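# Pull out and quarter-turn the nearest yellow foosball rod

## Task

Take the yellow rod closest to the right arm, slide it outward until it stops, then rotate it by 90 degrees so its player figures end up lying horizontal. The rod must stay pulled out and flat after the robot lets go.

## Robot and tools

Robot: two six-joint arms, left_arm and right_arm, each with a two-finger parallel gripper and a fisheye camera on its wrist (cam_left_wrist, cam_right_wrist, both 672x504). There are no fixed cameras. A two-camera stand sits behind the arms.

Frames: the scene frame has its origin at table-top height, halfway between the arms' nominal bases. +z is up, +x points out over the table, and left_arm is on the +y side; image left and right do not match the arm names. Calibrated bases: left_arm at (-0.028, +0.289, +0.027) m, right_arm at (-0.040, -0.349, +0.007) m, both almost unrotated. Hand positions, orientations and wrist-camera poses are reported in each arm's own base frame. Expect errors of a few centimetres, more at long reach. The gripper's fingers point along its +z axis and close along its y axis. end_effector_position is the point between the pads, about 1 cm behind the fingertips.

Joint order (within every row and every per-arm list in results): wrist pitch (joint4), shoulder (joint2), wrist yaw (joint5), wrist roll (joint6), elbow (joint3), waist (joint1), then the gripper. Stated ranges in rad: waist -2.618..3.054, shoulder 0..3.142, elbow 0..3.142, wrist pitch -1.571..1.571, wrist yaw -1.571..1.571, wrist roll -2.094..2.094. Real ends may differ by up to 0.059 rad.

A row is 14 numbers, each in [-1, 1]: seven for left_arm, then seven for right_arm, always including both arms. The first six numbers of each arm are offsets (not poses), counted from the Joint targets that stand when the action or move begins, not from the previous row. Scaling: 1.0 equals 2.224 rad for waist, shoulder and elbow, and 8.485 rad for the three wrist joints. Sending the same offset twice moves the joint twice. The seventh number is the absolute gripper opening: +1 fully open, -1 closed. To leave an arm alone, send zeros for its joints and repeat its current opening command, because 0 means half-open.

execute_actions(actions, cameras): actions is a list of actions. Each action is a list of up to 15 rows, one row per 1/30 s step; a short action keeps its last row for the remaining steps. An empty list only returns state and images. An action that would push a joint more than 0.059 rad past its range is refused for both arms. If the first action is refused, or any action is malformed, the whole call is rejected. cameras lists camera names; leaving it out, null or ["all"] gives all, [] gives none, and an unknown name invalidates the call.

move(target, speed, blend, opening_speed, blocking, cameras): target is one 14-number row, or a list of up to 15 rows, with every row offset from the same starting Joint targets. All joints travel together, so the gripper follows a curve. The move does not avoid obstacles or the other arm. speed is in rad/s for the joint with farthest to go (0.01 to 12.57, default 0.5); give one value or one per target. blend, in rad, rounds corners between listed targets (default 0 = stop at each). opening_speed (at least 0.2 per second on the -1..+1 scale) ramps the fingers gradually. blocking=false returns after about 0.5 s while motion continues. The result adds a "move:" line such as done, off_target, moving, held or fault, and may add limits=held. done means at rest within 0.035 rad of target, but it does not show contact.

wait(seconds 0..10, cameras) lets time pass while a running move continues. stop(cameras) brakes a running move. zoom_image(camera, region) enlarges [x0, y0, x1, y1] pixels (top-left origin, at most 504x504) of the latest image from cam_left_wrist or cam_right_wrist. read_manual(section) returns licence text only. finished_scene(scene) ends the current scene, given its number, and cannot be undone; make no further calls in that reply.

Result lines: Joint positions and Joint velocities give per-arm values in rad and rad/s, and the last value is the pad gap in m (0.094 when open). Joint targets is the base for your next offsets. Tool commands shows the current opening commands. grip_measured uses the opening scale. It can read up to about 2.7 mm wide when empty, and narrower than the part when squeezing. Joint torques follow joint order without the gripper; numbers 2, 5 and 6 wrap at ±28 N m. Step readings list some intermediate joint positions. "joint sent to its limit" means a joint reached its end. "joint command not followed" means the clearance check altered targets; that check does not keep the two grippers apart.

Motion limits: at each step a target may lead its measured angle by at most 0.339 rad (waist, shoulder, elbow) or 2.2 rad (wrist joints). If the targets would put the gripper more than 200 mm from where it is, they are scaled back, so split large motions. Very small turns may not start. An unfinished motion must be commanded again. To stop pushing against something, command targets back past the measured positions.

Gripping: fingers press at full force (about 50 to 64 N per pad) once the command is about 0.05 below the first-contact reading, or 0.11 below for round parts. To release, command well above grip_measured.

Avoid: the arms touching or pressing each other, including one gripper closing on the other's fingers; fast impacts; shoving fixed or heavy objects; dropping or releasing moving parts; straining a wrist camera cable; and holding the arm stretched or pushing against something unreachable. That last one heats motors: MOTOR HOT appears at 75 °C, an OVER-TEMPERATURE FAULT folds the arm at 90 °C, and the arm goes limp at 100 °C. Contact force grows with speed and with how far the target lies beyond the contact.

Each tool is called after ">>>" by a JSON object that holds its "op" and its "data".

## Session

>>> {"op": "execute_actions", "data": {"actions": []}}

Scene clock: 0.00 s.
left_arm: end_effector_position=(+0.4028, +0.0079, +0.1249) grip_measured=+1.000 end_effector_quat_wxyz=(+0.625, -0.028, +0.778, +0.057) | right_arm: end_effector_position=(+0.4019, -0.0301, +0.1142) grip_measured=+1.000 end_effector_quat_wxyz=(+0.608, +0.063, +0.791, -0.024)
Joint names: [wrist pitch, shoulder, wrist yaw, wrist roll, elbow, waist]
Joint positions: left_arm=[0.966 1.539 -0.191 0.014 0.356 -0.068 0.094] | right_arm=[0.914 1.54 0.073 0.059 0.363 -0.045 0.094]
Joint velocities: within noise
Joint torques (N m): no reading
Heat: left arm: 47 °C; right arm: 43 °C.
Joint targets: left_arm=[0.959 1.536 -0.192 0.014 0.359 -0.068] | right_arm=[0.904 1.537 0.071 0.060 0.366 -0.045]
Tool commands: left_gripper/opening=+1.0 right_gripper/opening=+1.0

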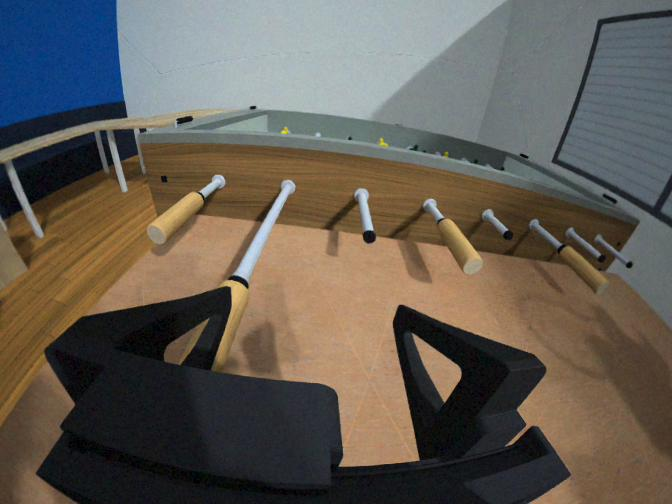

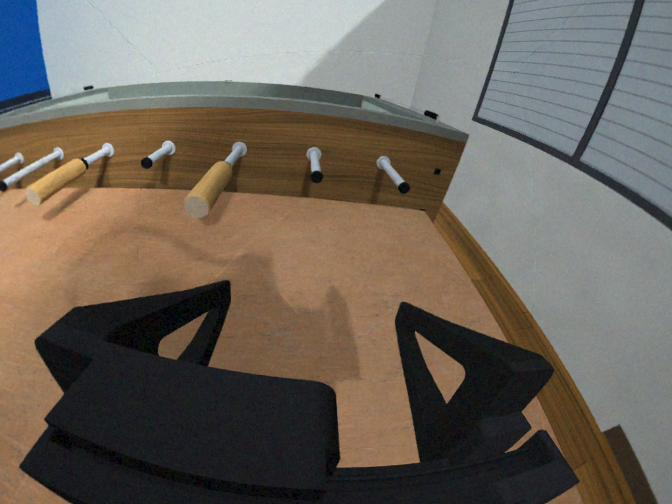

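>>> {"op": "move", "data": {"target": [0,0,0,0,0,0,1,-0.0424,0,-0.0084,-0.007,0.3777,0.06,1], "speed": 1.0, "cameras": ["cam_right_wrist"]}}

Scene clock: 98.13 s.
left_arm: end_effector_position=(+0.4028, +0.0079, +0.1249) grip_measured=+1.000 end_effector_quat_wxyz=(+0.625, -0.028, +0.778, +0.057) | right_arm: end_effector_position=(+0.5065, +0.0407, +0.4057) grip_measured=+1.000 end_effector_quat_wxyz=(+0.775, -0.019, +0.631, +0.029)
Joint names: [wrist pitch, shoulder, wrist yaw, wrist roll, elbow, waist]
Joint positions: left_arm=[0.966 1.539 -0.191 0.014 0.356 -0.068 0.094] | right_arm=[0.553 1.54 0.015 0.004 1.19 0.083 0.094]
Joint velocities: within noise
Joint torques (N m): left_arm=[1.85 -6.34 -0.03 0 5.35 -0.05] | right_arm=[1.55 -6.57 -0.14 -0.02 8.7 0.49]
Heat: left arm: 45 °C; right arm: 43 °C.
Joint targets: left_arm=[0.959 1.536 -0.192 0.014 0.359 -0.068] | right_arm=[0.544 1.537 0.000 0.001 1.206 0.089]
move: done
camera_calibration:
cam_right_wrist: T_world_to_cam=[[-0.0152343, -0.987437, 0.157274, -0.0252814], [-0.197165, -0.151238, -0.968635, 0.530857], [0.980252, -0.0457653, -0.192384, -0.296883], [0, 0, 0, 1]] pos_world=[0.395301, 0.0417346, 0.461067]
Images, in order (width x height): cam_right_wrist 672x504.

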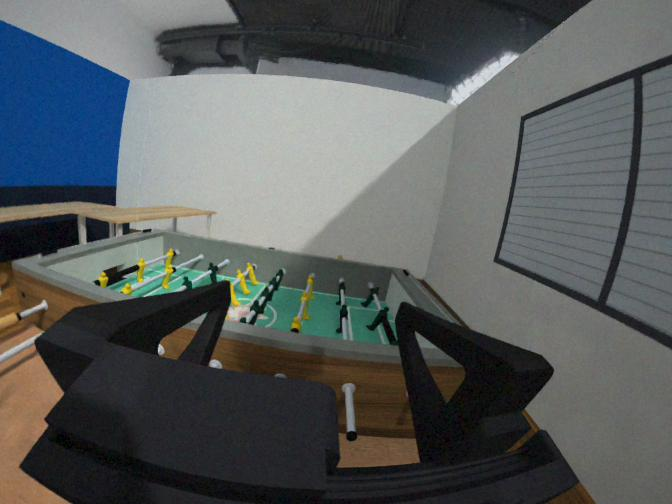

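>>> {"op": "zoom_image", "data": {"camera": "cam_right_wrist", "region": [210, 240, 420, 360]}}

Scaled by 2.400 from the camera's 672x504 image, which has a finer 960x720 frame.

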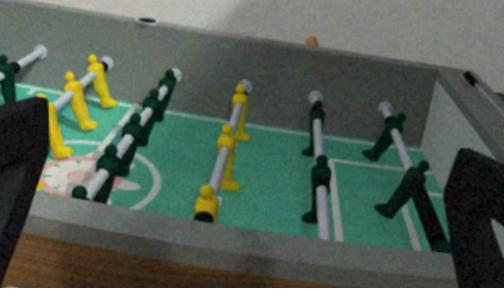

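>>> {"op": "move", "data": {"target": [0,0,0,0,0,0,1,0.1115,0.3169,0.0366,0.1767,-0.2042,0.0923,1], "speed": 0.8}}

Scene clock: 124.87 s.
left_arm: end_effector_position=(+0.4028, +0.0079, +0.1249) grip_measured=+1.000 end_effector_quat_wxyz=(+0.625, -0.028, +0.778, +0.057) | right_arm: end_effector_position=(+0.5033, +0.0939, +0.0843) grip_measured=+1.000 end_effector_quat_wxyz=(+0.517, +0.489, +0.523, +0.469)
Joint names: [wrist pitch, shoulder, wrist yaw, wrist roll, elbow, waist]
Joint positions: left_arm=[0.966 1.539 -0.191 0.014 0.356 -0.068 0.094] | right_arm=[1.438 2.227 0.301 1.496 0.763 0.287 0.094]
Joint velocities: within noise
Joint torques (N m): left_arm=[1.85 -6.37 -0.05 0.02 5.3 -0.01] | right_arm=[2.2 -7.39 0.16 0.09 3.02 0.61]
Heat: left arm: 45 °C; right arm: 44 °C.
Joint targets: left_arm=[0.959 1.536 -0.192 0.014 0.359 -0.068] | right_arm=[1.490 2.242 0.310 1.500 0.752 0.294]
move: off_target (right_arm); right_arm: the wrist pitch is farthest, 0.052 rad from its target
camera_calibration:
cam_right_wrist: T_world_to_cam=[[-0.0769788, -0.257123, -0.963308, 0.134635], [-0.391439, 0.896392, -0.207982, 0.162186], [0.916979, 0.361066, -0.169651, -0.36139], [0, 0, 0, 1]] pos_world=[0.405237, 0.0197216, 0.102117]

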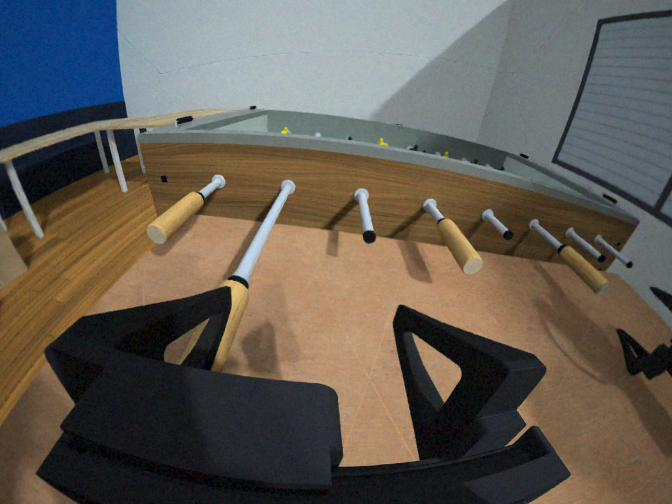

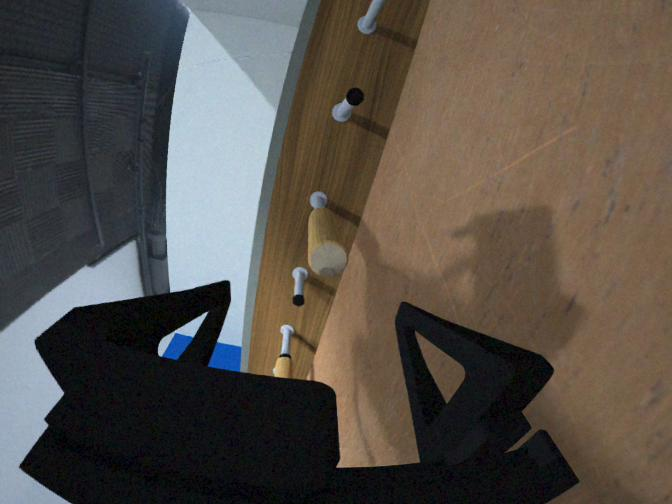

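>>> {"op": "move", "data": {"target": [0,0,0,0,0,0,1,-0.0282,0.0797,-0.0092,0,0.1874,-0.0352,1], "speed": 0.4, "cameras": ["cam_right_wrist"]}}

Scene clock: 146.77 s.
left_arm: end_effector_position=(+0.4028, +0.0079, +0.1249) grip_measured=+1.000 end_effector_quat_wxyz=(+0.625, -0.028, +0.778, +0.057) | right_arm: end_effector_position=(+0.5888, +0.0908, +0.0893) grip_measured=+1.000 end_effector_quat_wxyz=(+0.525, +0.483, +0.509, +0.482)
Joint names: [wrist pitch, shoulder, wrist yaw, wrist roll, elbow, waist]
Joint positions: left_arm=[0.966 1.539 -0.191 0.014 0.356 -0.068 0.094] | right_arm=[1.261 2.393 0.239 1.499 1.148 0.223 0.094]
Joint velocities: within noise
Joint torques (N m): left_arm=[1.84 -6.35 -0.04 0.02 5.37 -0.05] | right_arm=[1.64 -8.66 -0.1 0.03 6.49 -0.64]
Heat: left arm: 45 °C; right arm: 48 °C.
Joint targets: left_arm=[0.959 1.536 -0.192 0.014 0.359 -0.068] | right_arm=[1.251 2.420 0.232 1.500 1.169 0.216]
move: done
camera_calibration:
cam_right_wrist: T_world_to_cam=[[-0.0378665, -0.244225, -0.968979, 0.121566], [-0.381198, 0.899878, -0.211912, 0.193476], [0.923717, 0.361349, -0.127173, -0.445613], [0, 0, 0, 1]] pos_world=[0.489977, 0.0166062, 0.102125]
Images, in order (width x height): cam_right_wrist 672x504.

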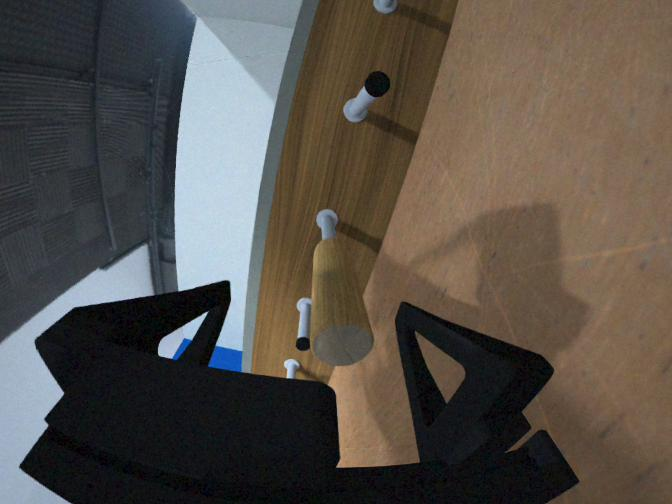

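>>> {"op": "move", "data": {"target": [0,0,0,0,0,0,1,0,0.012,0,0,0,-0.006,1], "speed": 0.4, "cameras": ["cam_right_wrist"]}}

Scene clock: 167.73 s.
left_arm: end_effector_position=(+0.4028, +0.0079, +0.1249) grip_measured=+1.000 end_effector_quat_wxyz=(+0.625, -0.028, +0.778, +0.057) | right_arm: end_effector_position=(+0.5897, +0.0851, +0.0786) grip_measured=+1.000 end_effector_quat_wxyz=(+0.522, +0.489, +0.511, +0.477)
Joint names: [wrist pitch, shoulder, wrist yaw, wrist roll, elbow, waist]
Joint positions: left_arm=[0.966 1.539 -0.191 0.014 0.356 -0.068 0.094] | right_arm=[1.263 2.415 0.236 1.503 1.151 0.212 0.094]
Joint velocities: within noise
Joint torques (N m): left_arm=[1.83 -6.41 -0.05 0.01 5.38 -0.05] | right_arm=[1.62 -8.32 0 -0.03 6.17 -0.9]
Heat: left arm: 45 °C; right arm: 47 °C.
Joint targets: left_arm=[0.959 1.536 -0.192 0.014 0.359 -0.068] | right_arm=[1.251 2.446 0.232 1.500 1.169 0.202]
move: done
camera_calibration:
cam_right_wrist: T_world_to_cam=[[-0.055068, -0.243603, -0.96831, 0.11994], [-0.377985, 0.902694, -0.2056, 0.194039], [0.924172, 0.354685, -0.141788, -0.444216], [0, 0, 0, 1]] pos_world=[0.490481, 0.0116168, 0.0930487]
Images, in order (width x height): cam_right_wrist 672x504.

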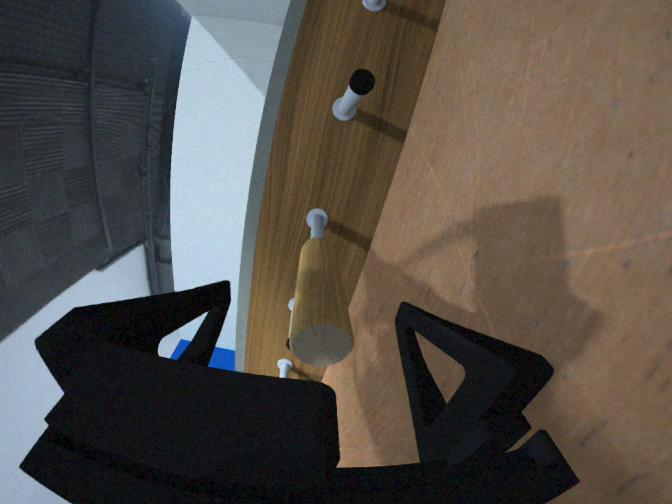

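>>> {"op": "move", "data": {"target": [0,0,0,0,0,0,1,0,0,0,0,0,0,-1], "opening_speed": 0.7, "cameras": ["cam_right_wrist"]}}

Scene clock: 177.33 s.
left_arm: end_effector_position=(+0.4028, +0.0079, +0.1249) grip_measured=+1.000 end_effector_quat_wxyz=(+0.625, -0.028, +0.778, +0.057) | right_arm: end_effector_position=(+0.5894, +0.0851, +0.0741) grip_measured=-0.337 end_effector_quat_wxyz=(+0.520, +0.490, +0.514, +0.474)
Joint names: [wrist pitch, shoulder, wrist yaw, wrist roll, elbow, waist]
Joint positions: left_arm=[0.966 1.539 -0.191 0.014 0.356 -0.068 0.094] | right_arm=[1.26 2.421 0.236 1.503 1.151 0.212 0.031]
Joint velocities: within noise
Joint torques (N m): left_arm=[1.84 -6.35 -0.05 0.02 5.33 -0.06] | right_arm=[1.65 -8.81 0.01 -0.03 6.15 -0.9]
Heat: left arm: 44 °C; right arm: 47 °C.
Joint targets: left_arm=[0.959 1.536 -0.192 0.014 0.359 -0.068] | right_arm=[1.251 2.446 0.232 1.500 1.169 0.202]
move: done
camera_calibration:
cam_right_wrist: T_world_to_cam=[[-0.06442, -0.245672, -0.96721, 0.121174], [-0.379999, 0.902243, -0.20386, 0.194146], [0.922741, 0.354406, -0.151477, -0.443043], [0, 0, 0, 1]] pos_world=[0.490395, 0.0116196, 0.0896682]
Images, in order (width x height): cam_right_wrist 672x504.

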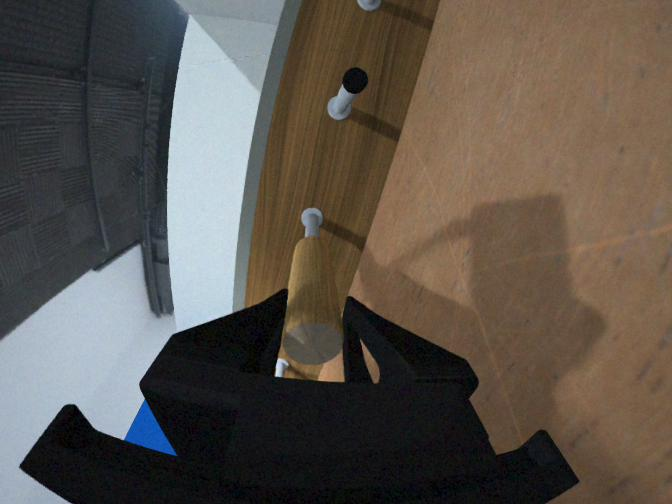

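>>> {"op": "move", "data": {"target": [0,0,0,0,0,0,1,0,0,0,-0.1768,0,0,-1], "speed": 0.6, "cameras": ["cam_right_wrist"]}}

Scene clock: 188.83 s.
left_arm: end_effector_position=(+0.4028, +0.0079, +0.1249) grip_measured=+1.000 end_effector_quat_wxyz=(+0.625, -0.028, +0.778, +0.057) | right_arm: end_effector_position=(+0.5907, +0.0940, +0.0850) grip_measured=-0.340 end_effector_quat_wxyz=(+0.717, +0.013, +0.697, +0.011)
Joint names: [wrist pitch, shoulder, wrist yaw, wrist roll, elbow, waist]
Joint positions: left_arm=[0.966 1.539 -0.191 0.014 0.356 -0.068 0.094] | right_arm=[1.286 2.421 0.229 0.028 1.163 0.225 0.031]
Joint velocities: within noise
Joint torques (N m): left_arm=[1.83 -6.35 -0.03 0.02 5.37 -0.05] | right_arm=[1.41 -8.85 0.07 -0.27 5.26 -1.96]
Heat: left arm: 44 °C; right arm: 47 °C.
Joint targets: left_arm=[0.959 1.536 -0.192 0.014 0.359 -0.068] | right_arm=[1.251 2.446 0.232 0.000 1.169 0.202]
move: done
camera_calibration:
cam_right_wrist: T_world_to_cam=[[-0.0572569, -0.988046, 0.143129, 0.105146], [-0.374377, -0.111654, -0.92053, 0.341751], [0.925507, -0.106291, -0.363509, -0.386069], [0, 0, 0, 1]] pos_world=[0.491273, 0.101011, 0.159203]
Images, in order (width x height): cam_right_wrist 672x504.

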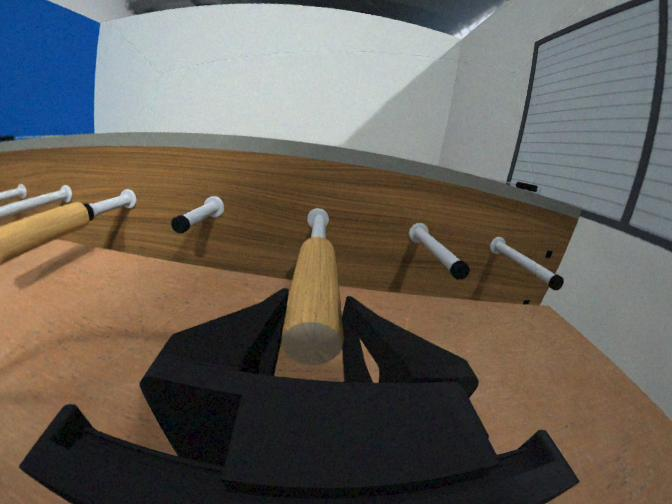

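>>> {"op": "move", "data": {"target": [0,0,0,0,0,0,1,0.0187,-0.0696,0.0067,0,-0.1292,0.0319,-1], "speed": 0.3, "cameras": ["cam_right_wrist"]}}

Scene clock: 231.33 s.
left_arm: end_effector_position=(+0.4028, +0.0079, +0.1249) grip_measured=+1.000 end_effector_quat_wxyz=(+0.625, -0.028, +0.778, +0.057) | right_arm: end_effector_position=(+0.5337, +0.0975, +0.0839) grip_measured=-0.340 end_effector_quat_wxyz=(+0.709, +0.016, +0.705, +0.001)
Joint names: [wrist pitch, shoulder, wrist yaw, wrist roll, elbow, waist]
Joint positions: left_arm=[0.966 1.539 -0.191 0.014 0.356 -0.068 0.094] | right_arm=[1.411 2.308 0.297 0.023 0.904 0.276 0.031]
Joint velocities: within noise
Joint torques (N m): left_arm=[1.83 -6.32 -0.03 0.01 5.33 -0.05] | right_arm=[1.71 -10.8 -0.05 -0.25 2.47 -0.27]
Heat: left arm: 44 °C; right arm: 45 °C.
Joint targets: left_arm=[0.959 1.536 -0.192 0.014 0.359 -0.068] | right_arm=[1.409 2.291 0.289 0.000 0.881 0.273]
move: done
camera_calibration:
cam_right_wrist: T_world_to_cam=[[-0.0706911, -0.985596, 0.153634, 0.111558], [-0.395878, -0.11365, -0.911243, 0.330586], [0.915578, -0.125237, -0.382142, -0.324698], [0, 0, 0, 1]] pos_world=[0.436044, 0.106858, 0.160024]
Images, in order (width x height): cam_right_wrist 672x504.

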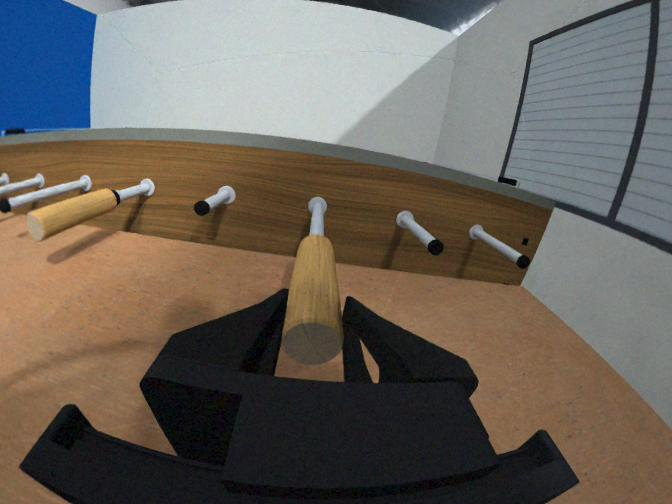

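>>> {"op": "move", "data": {"target": [0,0,0,0,0,0,1,-0.0170,-0.1100,0.0060,0.0059,-0.1122,0.0243,-1], "speed": 0.3, "cameras": ["cam_right_wrist"]}}

>>> {"op": "move", "data": {"target": [0,0,0,0,0,0,1,-0.0432,-0.1481,0.0058,0.0103,-0.0733,0.0306,-1], "speed": 0.3, "cameras": ["cam_right_wrist"]}}

Scene clock: 242.23 s.
left_arm: end_effector_position=(+0.4028, +0.0079, +0.1249) grip_measured=+1.000 end_effector_quat_wxyz=(+0.625, -0.028, +0.778, +0.057) | right_arm: end_effector_position=(+0.4734, +0.0988, +0.0828) grip_measured=-0.341 end_effector_quat_wxyz=(+0.659, +0.010, +0.752, -0.002)
Joint names: [wrist pitch, shoulder, wrist yaw, wrist roll, elbow, waist]
Joint positions: left_arm=[0.966 1.539 -0.191 0.014 0.356 -0.068 0.094] | right_arm=[1.283 2.072 0.342 0.058 0.648 0.329 0.031]
Joint velocities: within noise
Joint torques (N m): left_arm=[1.84 -6.3 -0.04 0.01 5.35 -0.05] | right_arm=[1.58 -9.74 0.05 -0.09 2.81 -0.13]
Heat: left arm: 44 °C; right arm: 46 °C.
Joint targets: left_arm=[0.959 1.536 -0.192 0.014 0.359 -0.068] | right_arm=[1.265 2.047 0.340 0.050 0.632 0.327]
move: done
camera_calibration:
cam_right_wrist: T_world_to_cam=[[-0.0427004, -0.983972, 0.173133, 0.0936485], [-0.517556, -0.126442, -0.846255, 0.359413], [0.854583, -0.125742, -0.503862, -0.230723], [0, 0, 0, 1]] pos_world=[0.387187, 0.108581, 0.171689]
Images, in order (width x height): cam_right_wrist 672x504.

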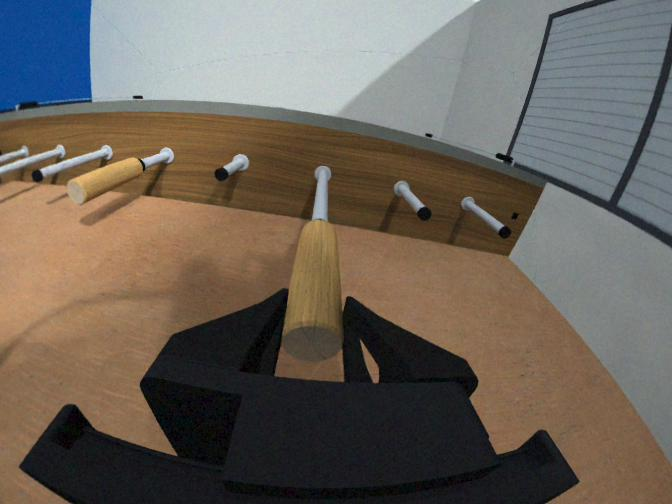

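Scene clock: 244.13 s.
left_arm: end_effector_position=(+0.4028, +0.0079, +0.1249) grip_measured=+1.000 end_effector_quat_wxyz=(+0.625, -0.028, +0.778, +0.057) | right_arm: end_effector_position=(+0.4154, +0.0980, +0.0874) grip_measured=-0.986 end_effector_quat_wxyz=(+0.589, +0.004, +0.808, -0.008)
Joint names: [wrist pitch, shoulder, wrist yaw, wrist roll, elbow, waist]
Joint positions: left_arm=[0.966 1.539 -0.191 0.014 0.356 -0.068 0.094] | right_arm=[0.909 1.733 0.387 0.123 0.486 0.389 0.001]
Joint velocities: within noise
Joint torques (N m): left_arm=[1.84 -6.37 -0.06 0.01 5.34 -0.08] | right_arm=[1.59 -7.01 0.13 0.15 3.62 0.58]
Heat: left arm: 44 °C; right arm: 46 °C.
Joint targets: left_arm=[0.959 1.536 -0.192 0.014 0.359 -0.068] | right_arm=[0.899 1.717 0.389 0.137 0.469 0.395]
move: done
camera_calibration:
cam_right_wrist: T_world_to_cam=[[-0.00750406, -0.981166, 0.193018, 0.0729856], [-0.659559, -0.140227, -0.738456, 0.384075], [0.751615, -0.132848, -0.646085, -0.12306], [0, 0, 0, 1]] pos_world=[0.346361, 0.10912, 0.190028]
Images, in order (width x height): cam_right_wrist 672x504.

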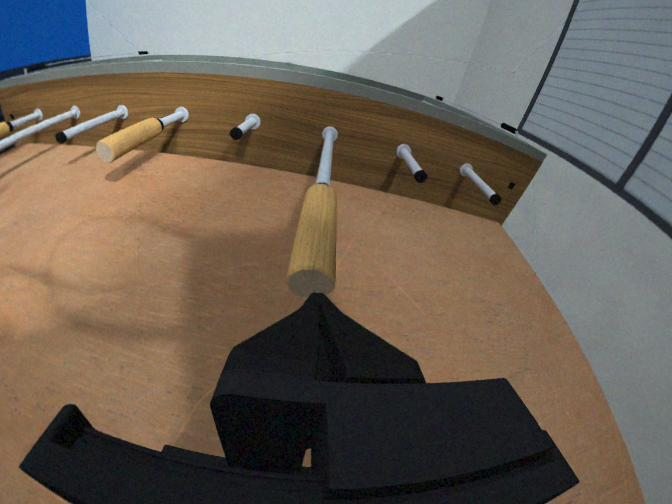

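>>> {"op": "move", "data": {"target": [[0,0,0,0,0,0,1,0,-0.1124,0,0,0,0,-1],[0,0,0,0,0,0,1,-0.0423,-0.0810,-0.0458,-0.0161,0.3287,-0.1371,-1]], "speed": [0.4,1.0], "cameras": ["cam_right_wrist"]}}

>>> {"op": "zoom_image", "data": {"camera": "cam_right_wrist", "region": [210, 240, 420, 360]}}

Scene clock: 265.60 s.
left_arm: end_effector_position=(+0.4028, +0.0079, +0.1249) grip_measured=+1.000 end_effector_quat_wxyz=(+0.625, -0.028, +0.778, +0.057) | right_arm: end_effector_position=(+0.5023, +0.0448, +0.4074) grip_measured=-0.986 end_effector_quat_wxyz=(+0.775, -0.022, +0.631, +0.033)
Joint names: [wrist pitch, shoulder, wrist yaw, wrist roll, elbow, waist]
Joint positions: left_arm=[0.966 1.539 -0.191 0.014 0.356 -0.068 0.094] | right_arm=[0.549 1.525 0.016 0.004 1.181 0.093 0.001]
Joint velocities: within noise
Joint torques (N m): left_arm=[1.84 -6.34 -0.04 0.02 5.38 -0.02] | right_arm=[1.58 -5.33 -0.09 -0.03 8.9 -0.18]
Heat: left arm: 43 °C; right arm: 45 °C.
Joint targets: left_arm=[0.959 1.536 -0.192 0.014 0.359 -0.068] | right_arm=[0.540 1.537 0.000 0.001 1.200 0.090]
move: done
camera_calibration:
cam_right_wrist: T_world_to_cam=[[-0.00750744, -0.987587, 0.156894, -0.0252779], [-0.194452, -0.152461, -0.968991, 0.531097], [0.980883, -0.0377829, -0.190893, -0.293518], [0, 0, 0, 1]] pos_world=[0.39099, 0.0449177, 0.462564]
Images, in order (width x height): cam_right_wrist 672x504.

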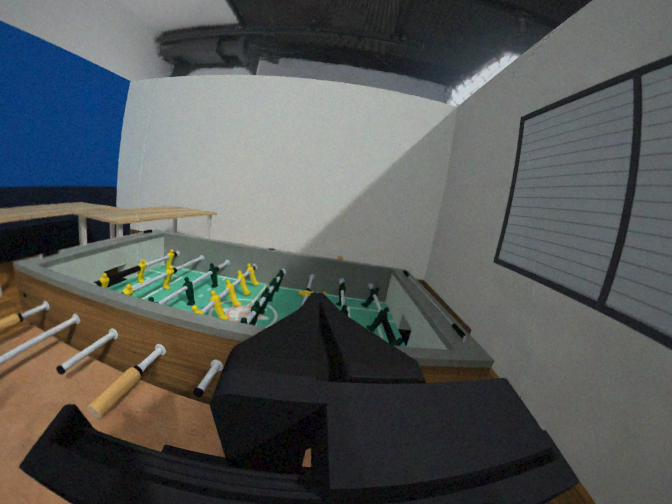

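Scaled by 2.400 from the camera's 672x504 image, which has a finer 960x720 frame.

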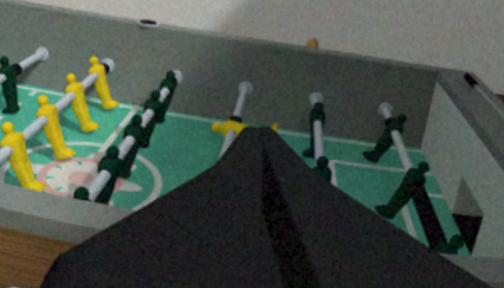

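>>> {"op": "move", "data": {"target": [0,0,0,0,0,0,1,0,0,0,0,0,0.03,1], "speed": 1.0, "cameras": ["cam_right_wrist"]}}

>>> {"op": "zoom_image", "data": {"camera": "cam_right_wrist", "region": [250, 260, 380, 350]}}

Scene clock: 275.40 s.
left_arm: end_effector_position=(+0.4028, +0.0079, +0.1249) grip_measured=+1.000 end_effector_quat_wxyz=(+0.625, -0.028, +0.778, +0.057) | right_arm: end_effector_position=(+0.4985, +0.0765, +0.4072) grip_measured=+0.998 end_effector_quat_wxyz=(+0.773, -0.043, +0.630, +0.058)
Joint names: [wrist pitch, shoulder, wrist yaw, wrist roll, elbow, waist]
Joint positions: left_arm=[0.966 1.539 -0.191 0.014 0.356 -0.068 0.094] | right_arm=[0.548 1.525 0.011 0.004 1.181 0.154 0.094]
Joint velocities: within noise
Joint torques (N m): left_arm=[1.85 -6.38 -0.05 0.02 5.37 -0.06] | right_arm=[1.58 -5.31 -0.07 -0.03 8.91 0.29]
Heat: left arm: 43 °C; right arm: 45 °C.
Joint targets: left_arm=[0.959 1.536 -0.192 0.014 0.359 -0.068] | right_arm=[0.540 1.537 0.001 0.001 1.200 0.157]
move: done
camera_calibration:
cam_right_wrist: T_world_to_cam=[[0.0582142, -0.985602, 0.158746, -0.0276798], [-0.184438, -0.166897, -0.96857, 0.530948], [0.981119, 0.0271057, -0.191499, -0.293429], [0, 0, 0, 1]] pos_world=[0.387428, 0.0692858, 0.462464]
Images, in order (width x height): cam_right_wrist 672x504.

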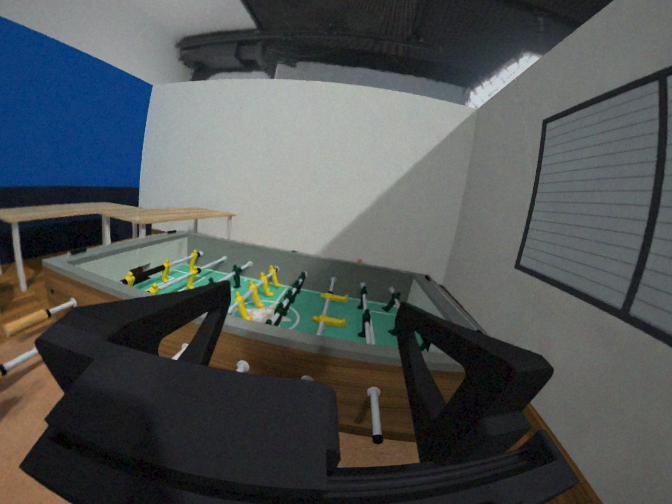

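Scaled by 3.877 from the camera's 672x504 image, which has a finer 960x720 frame.

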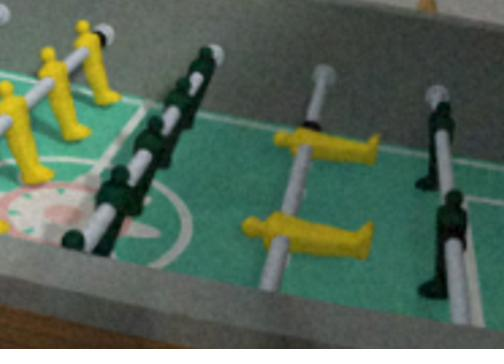

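>>> {"op": "finished_scene", "data": {"scene": 1}}

The scene is finished: the task was done.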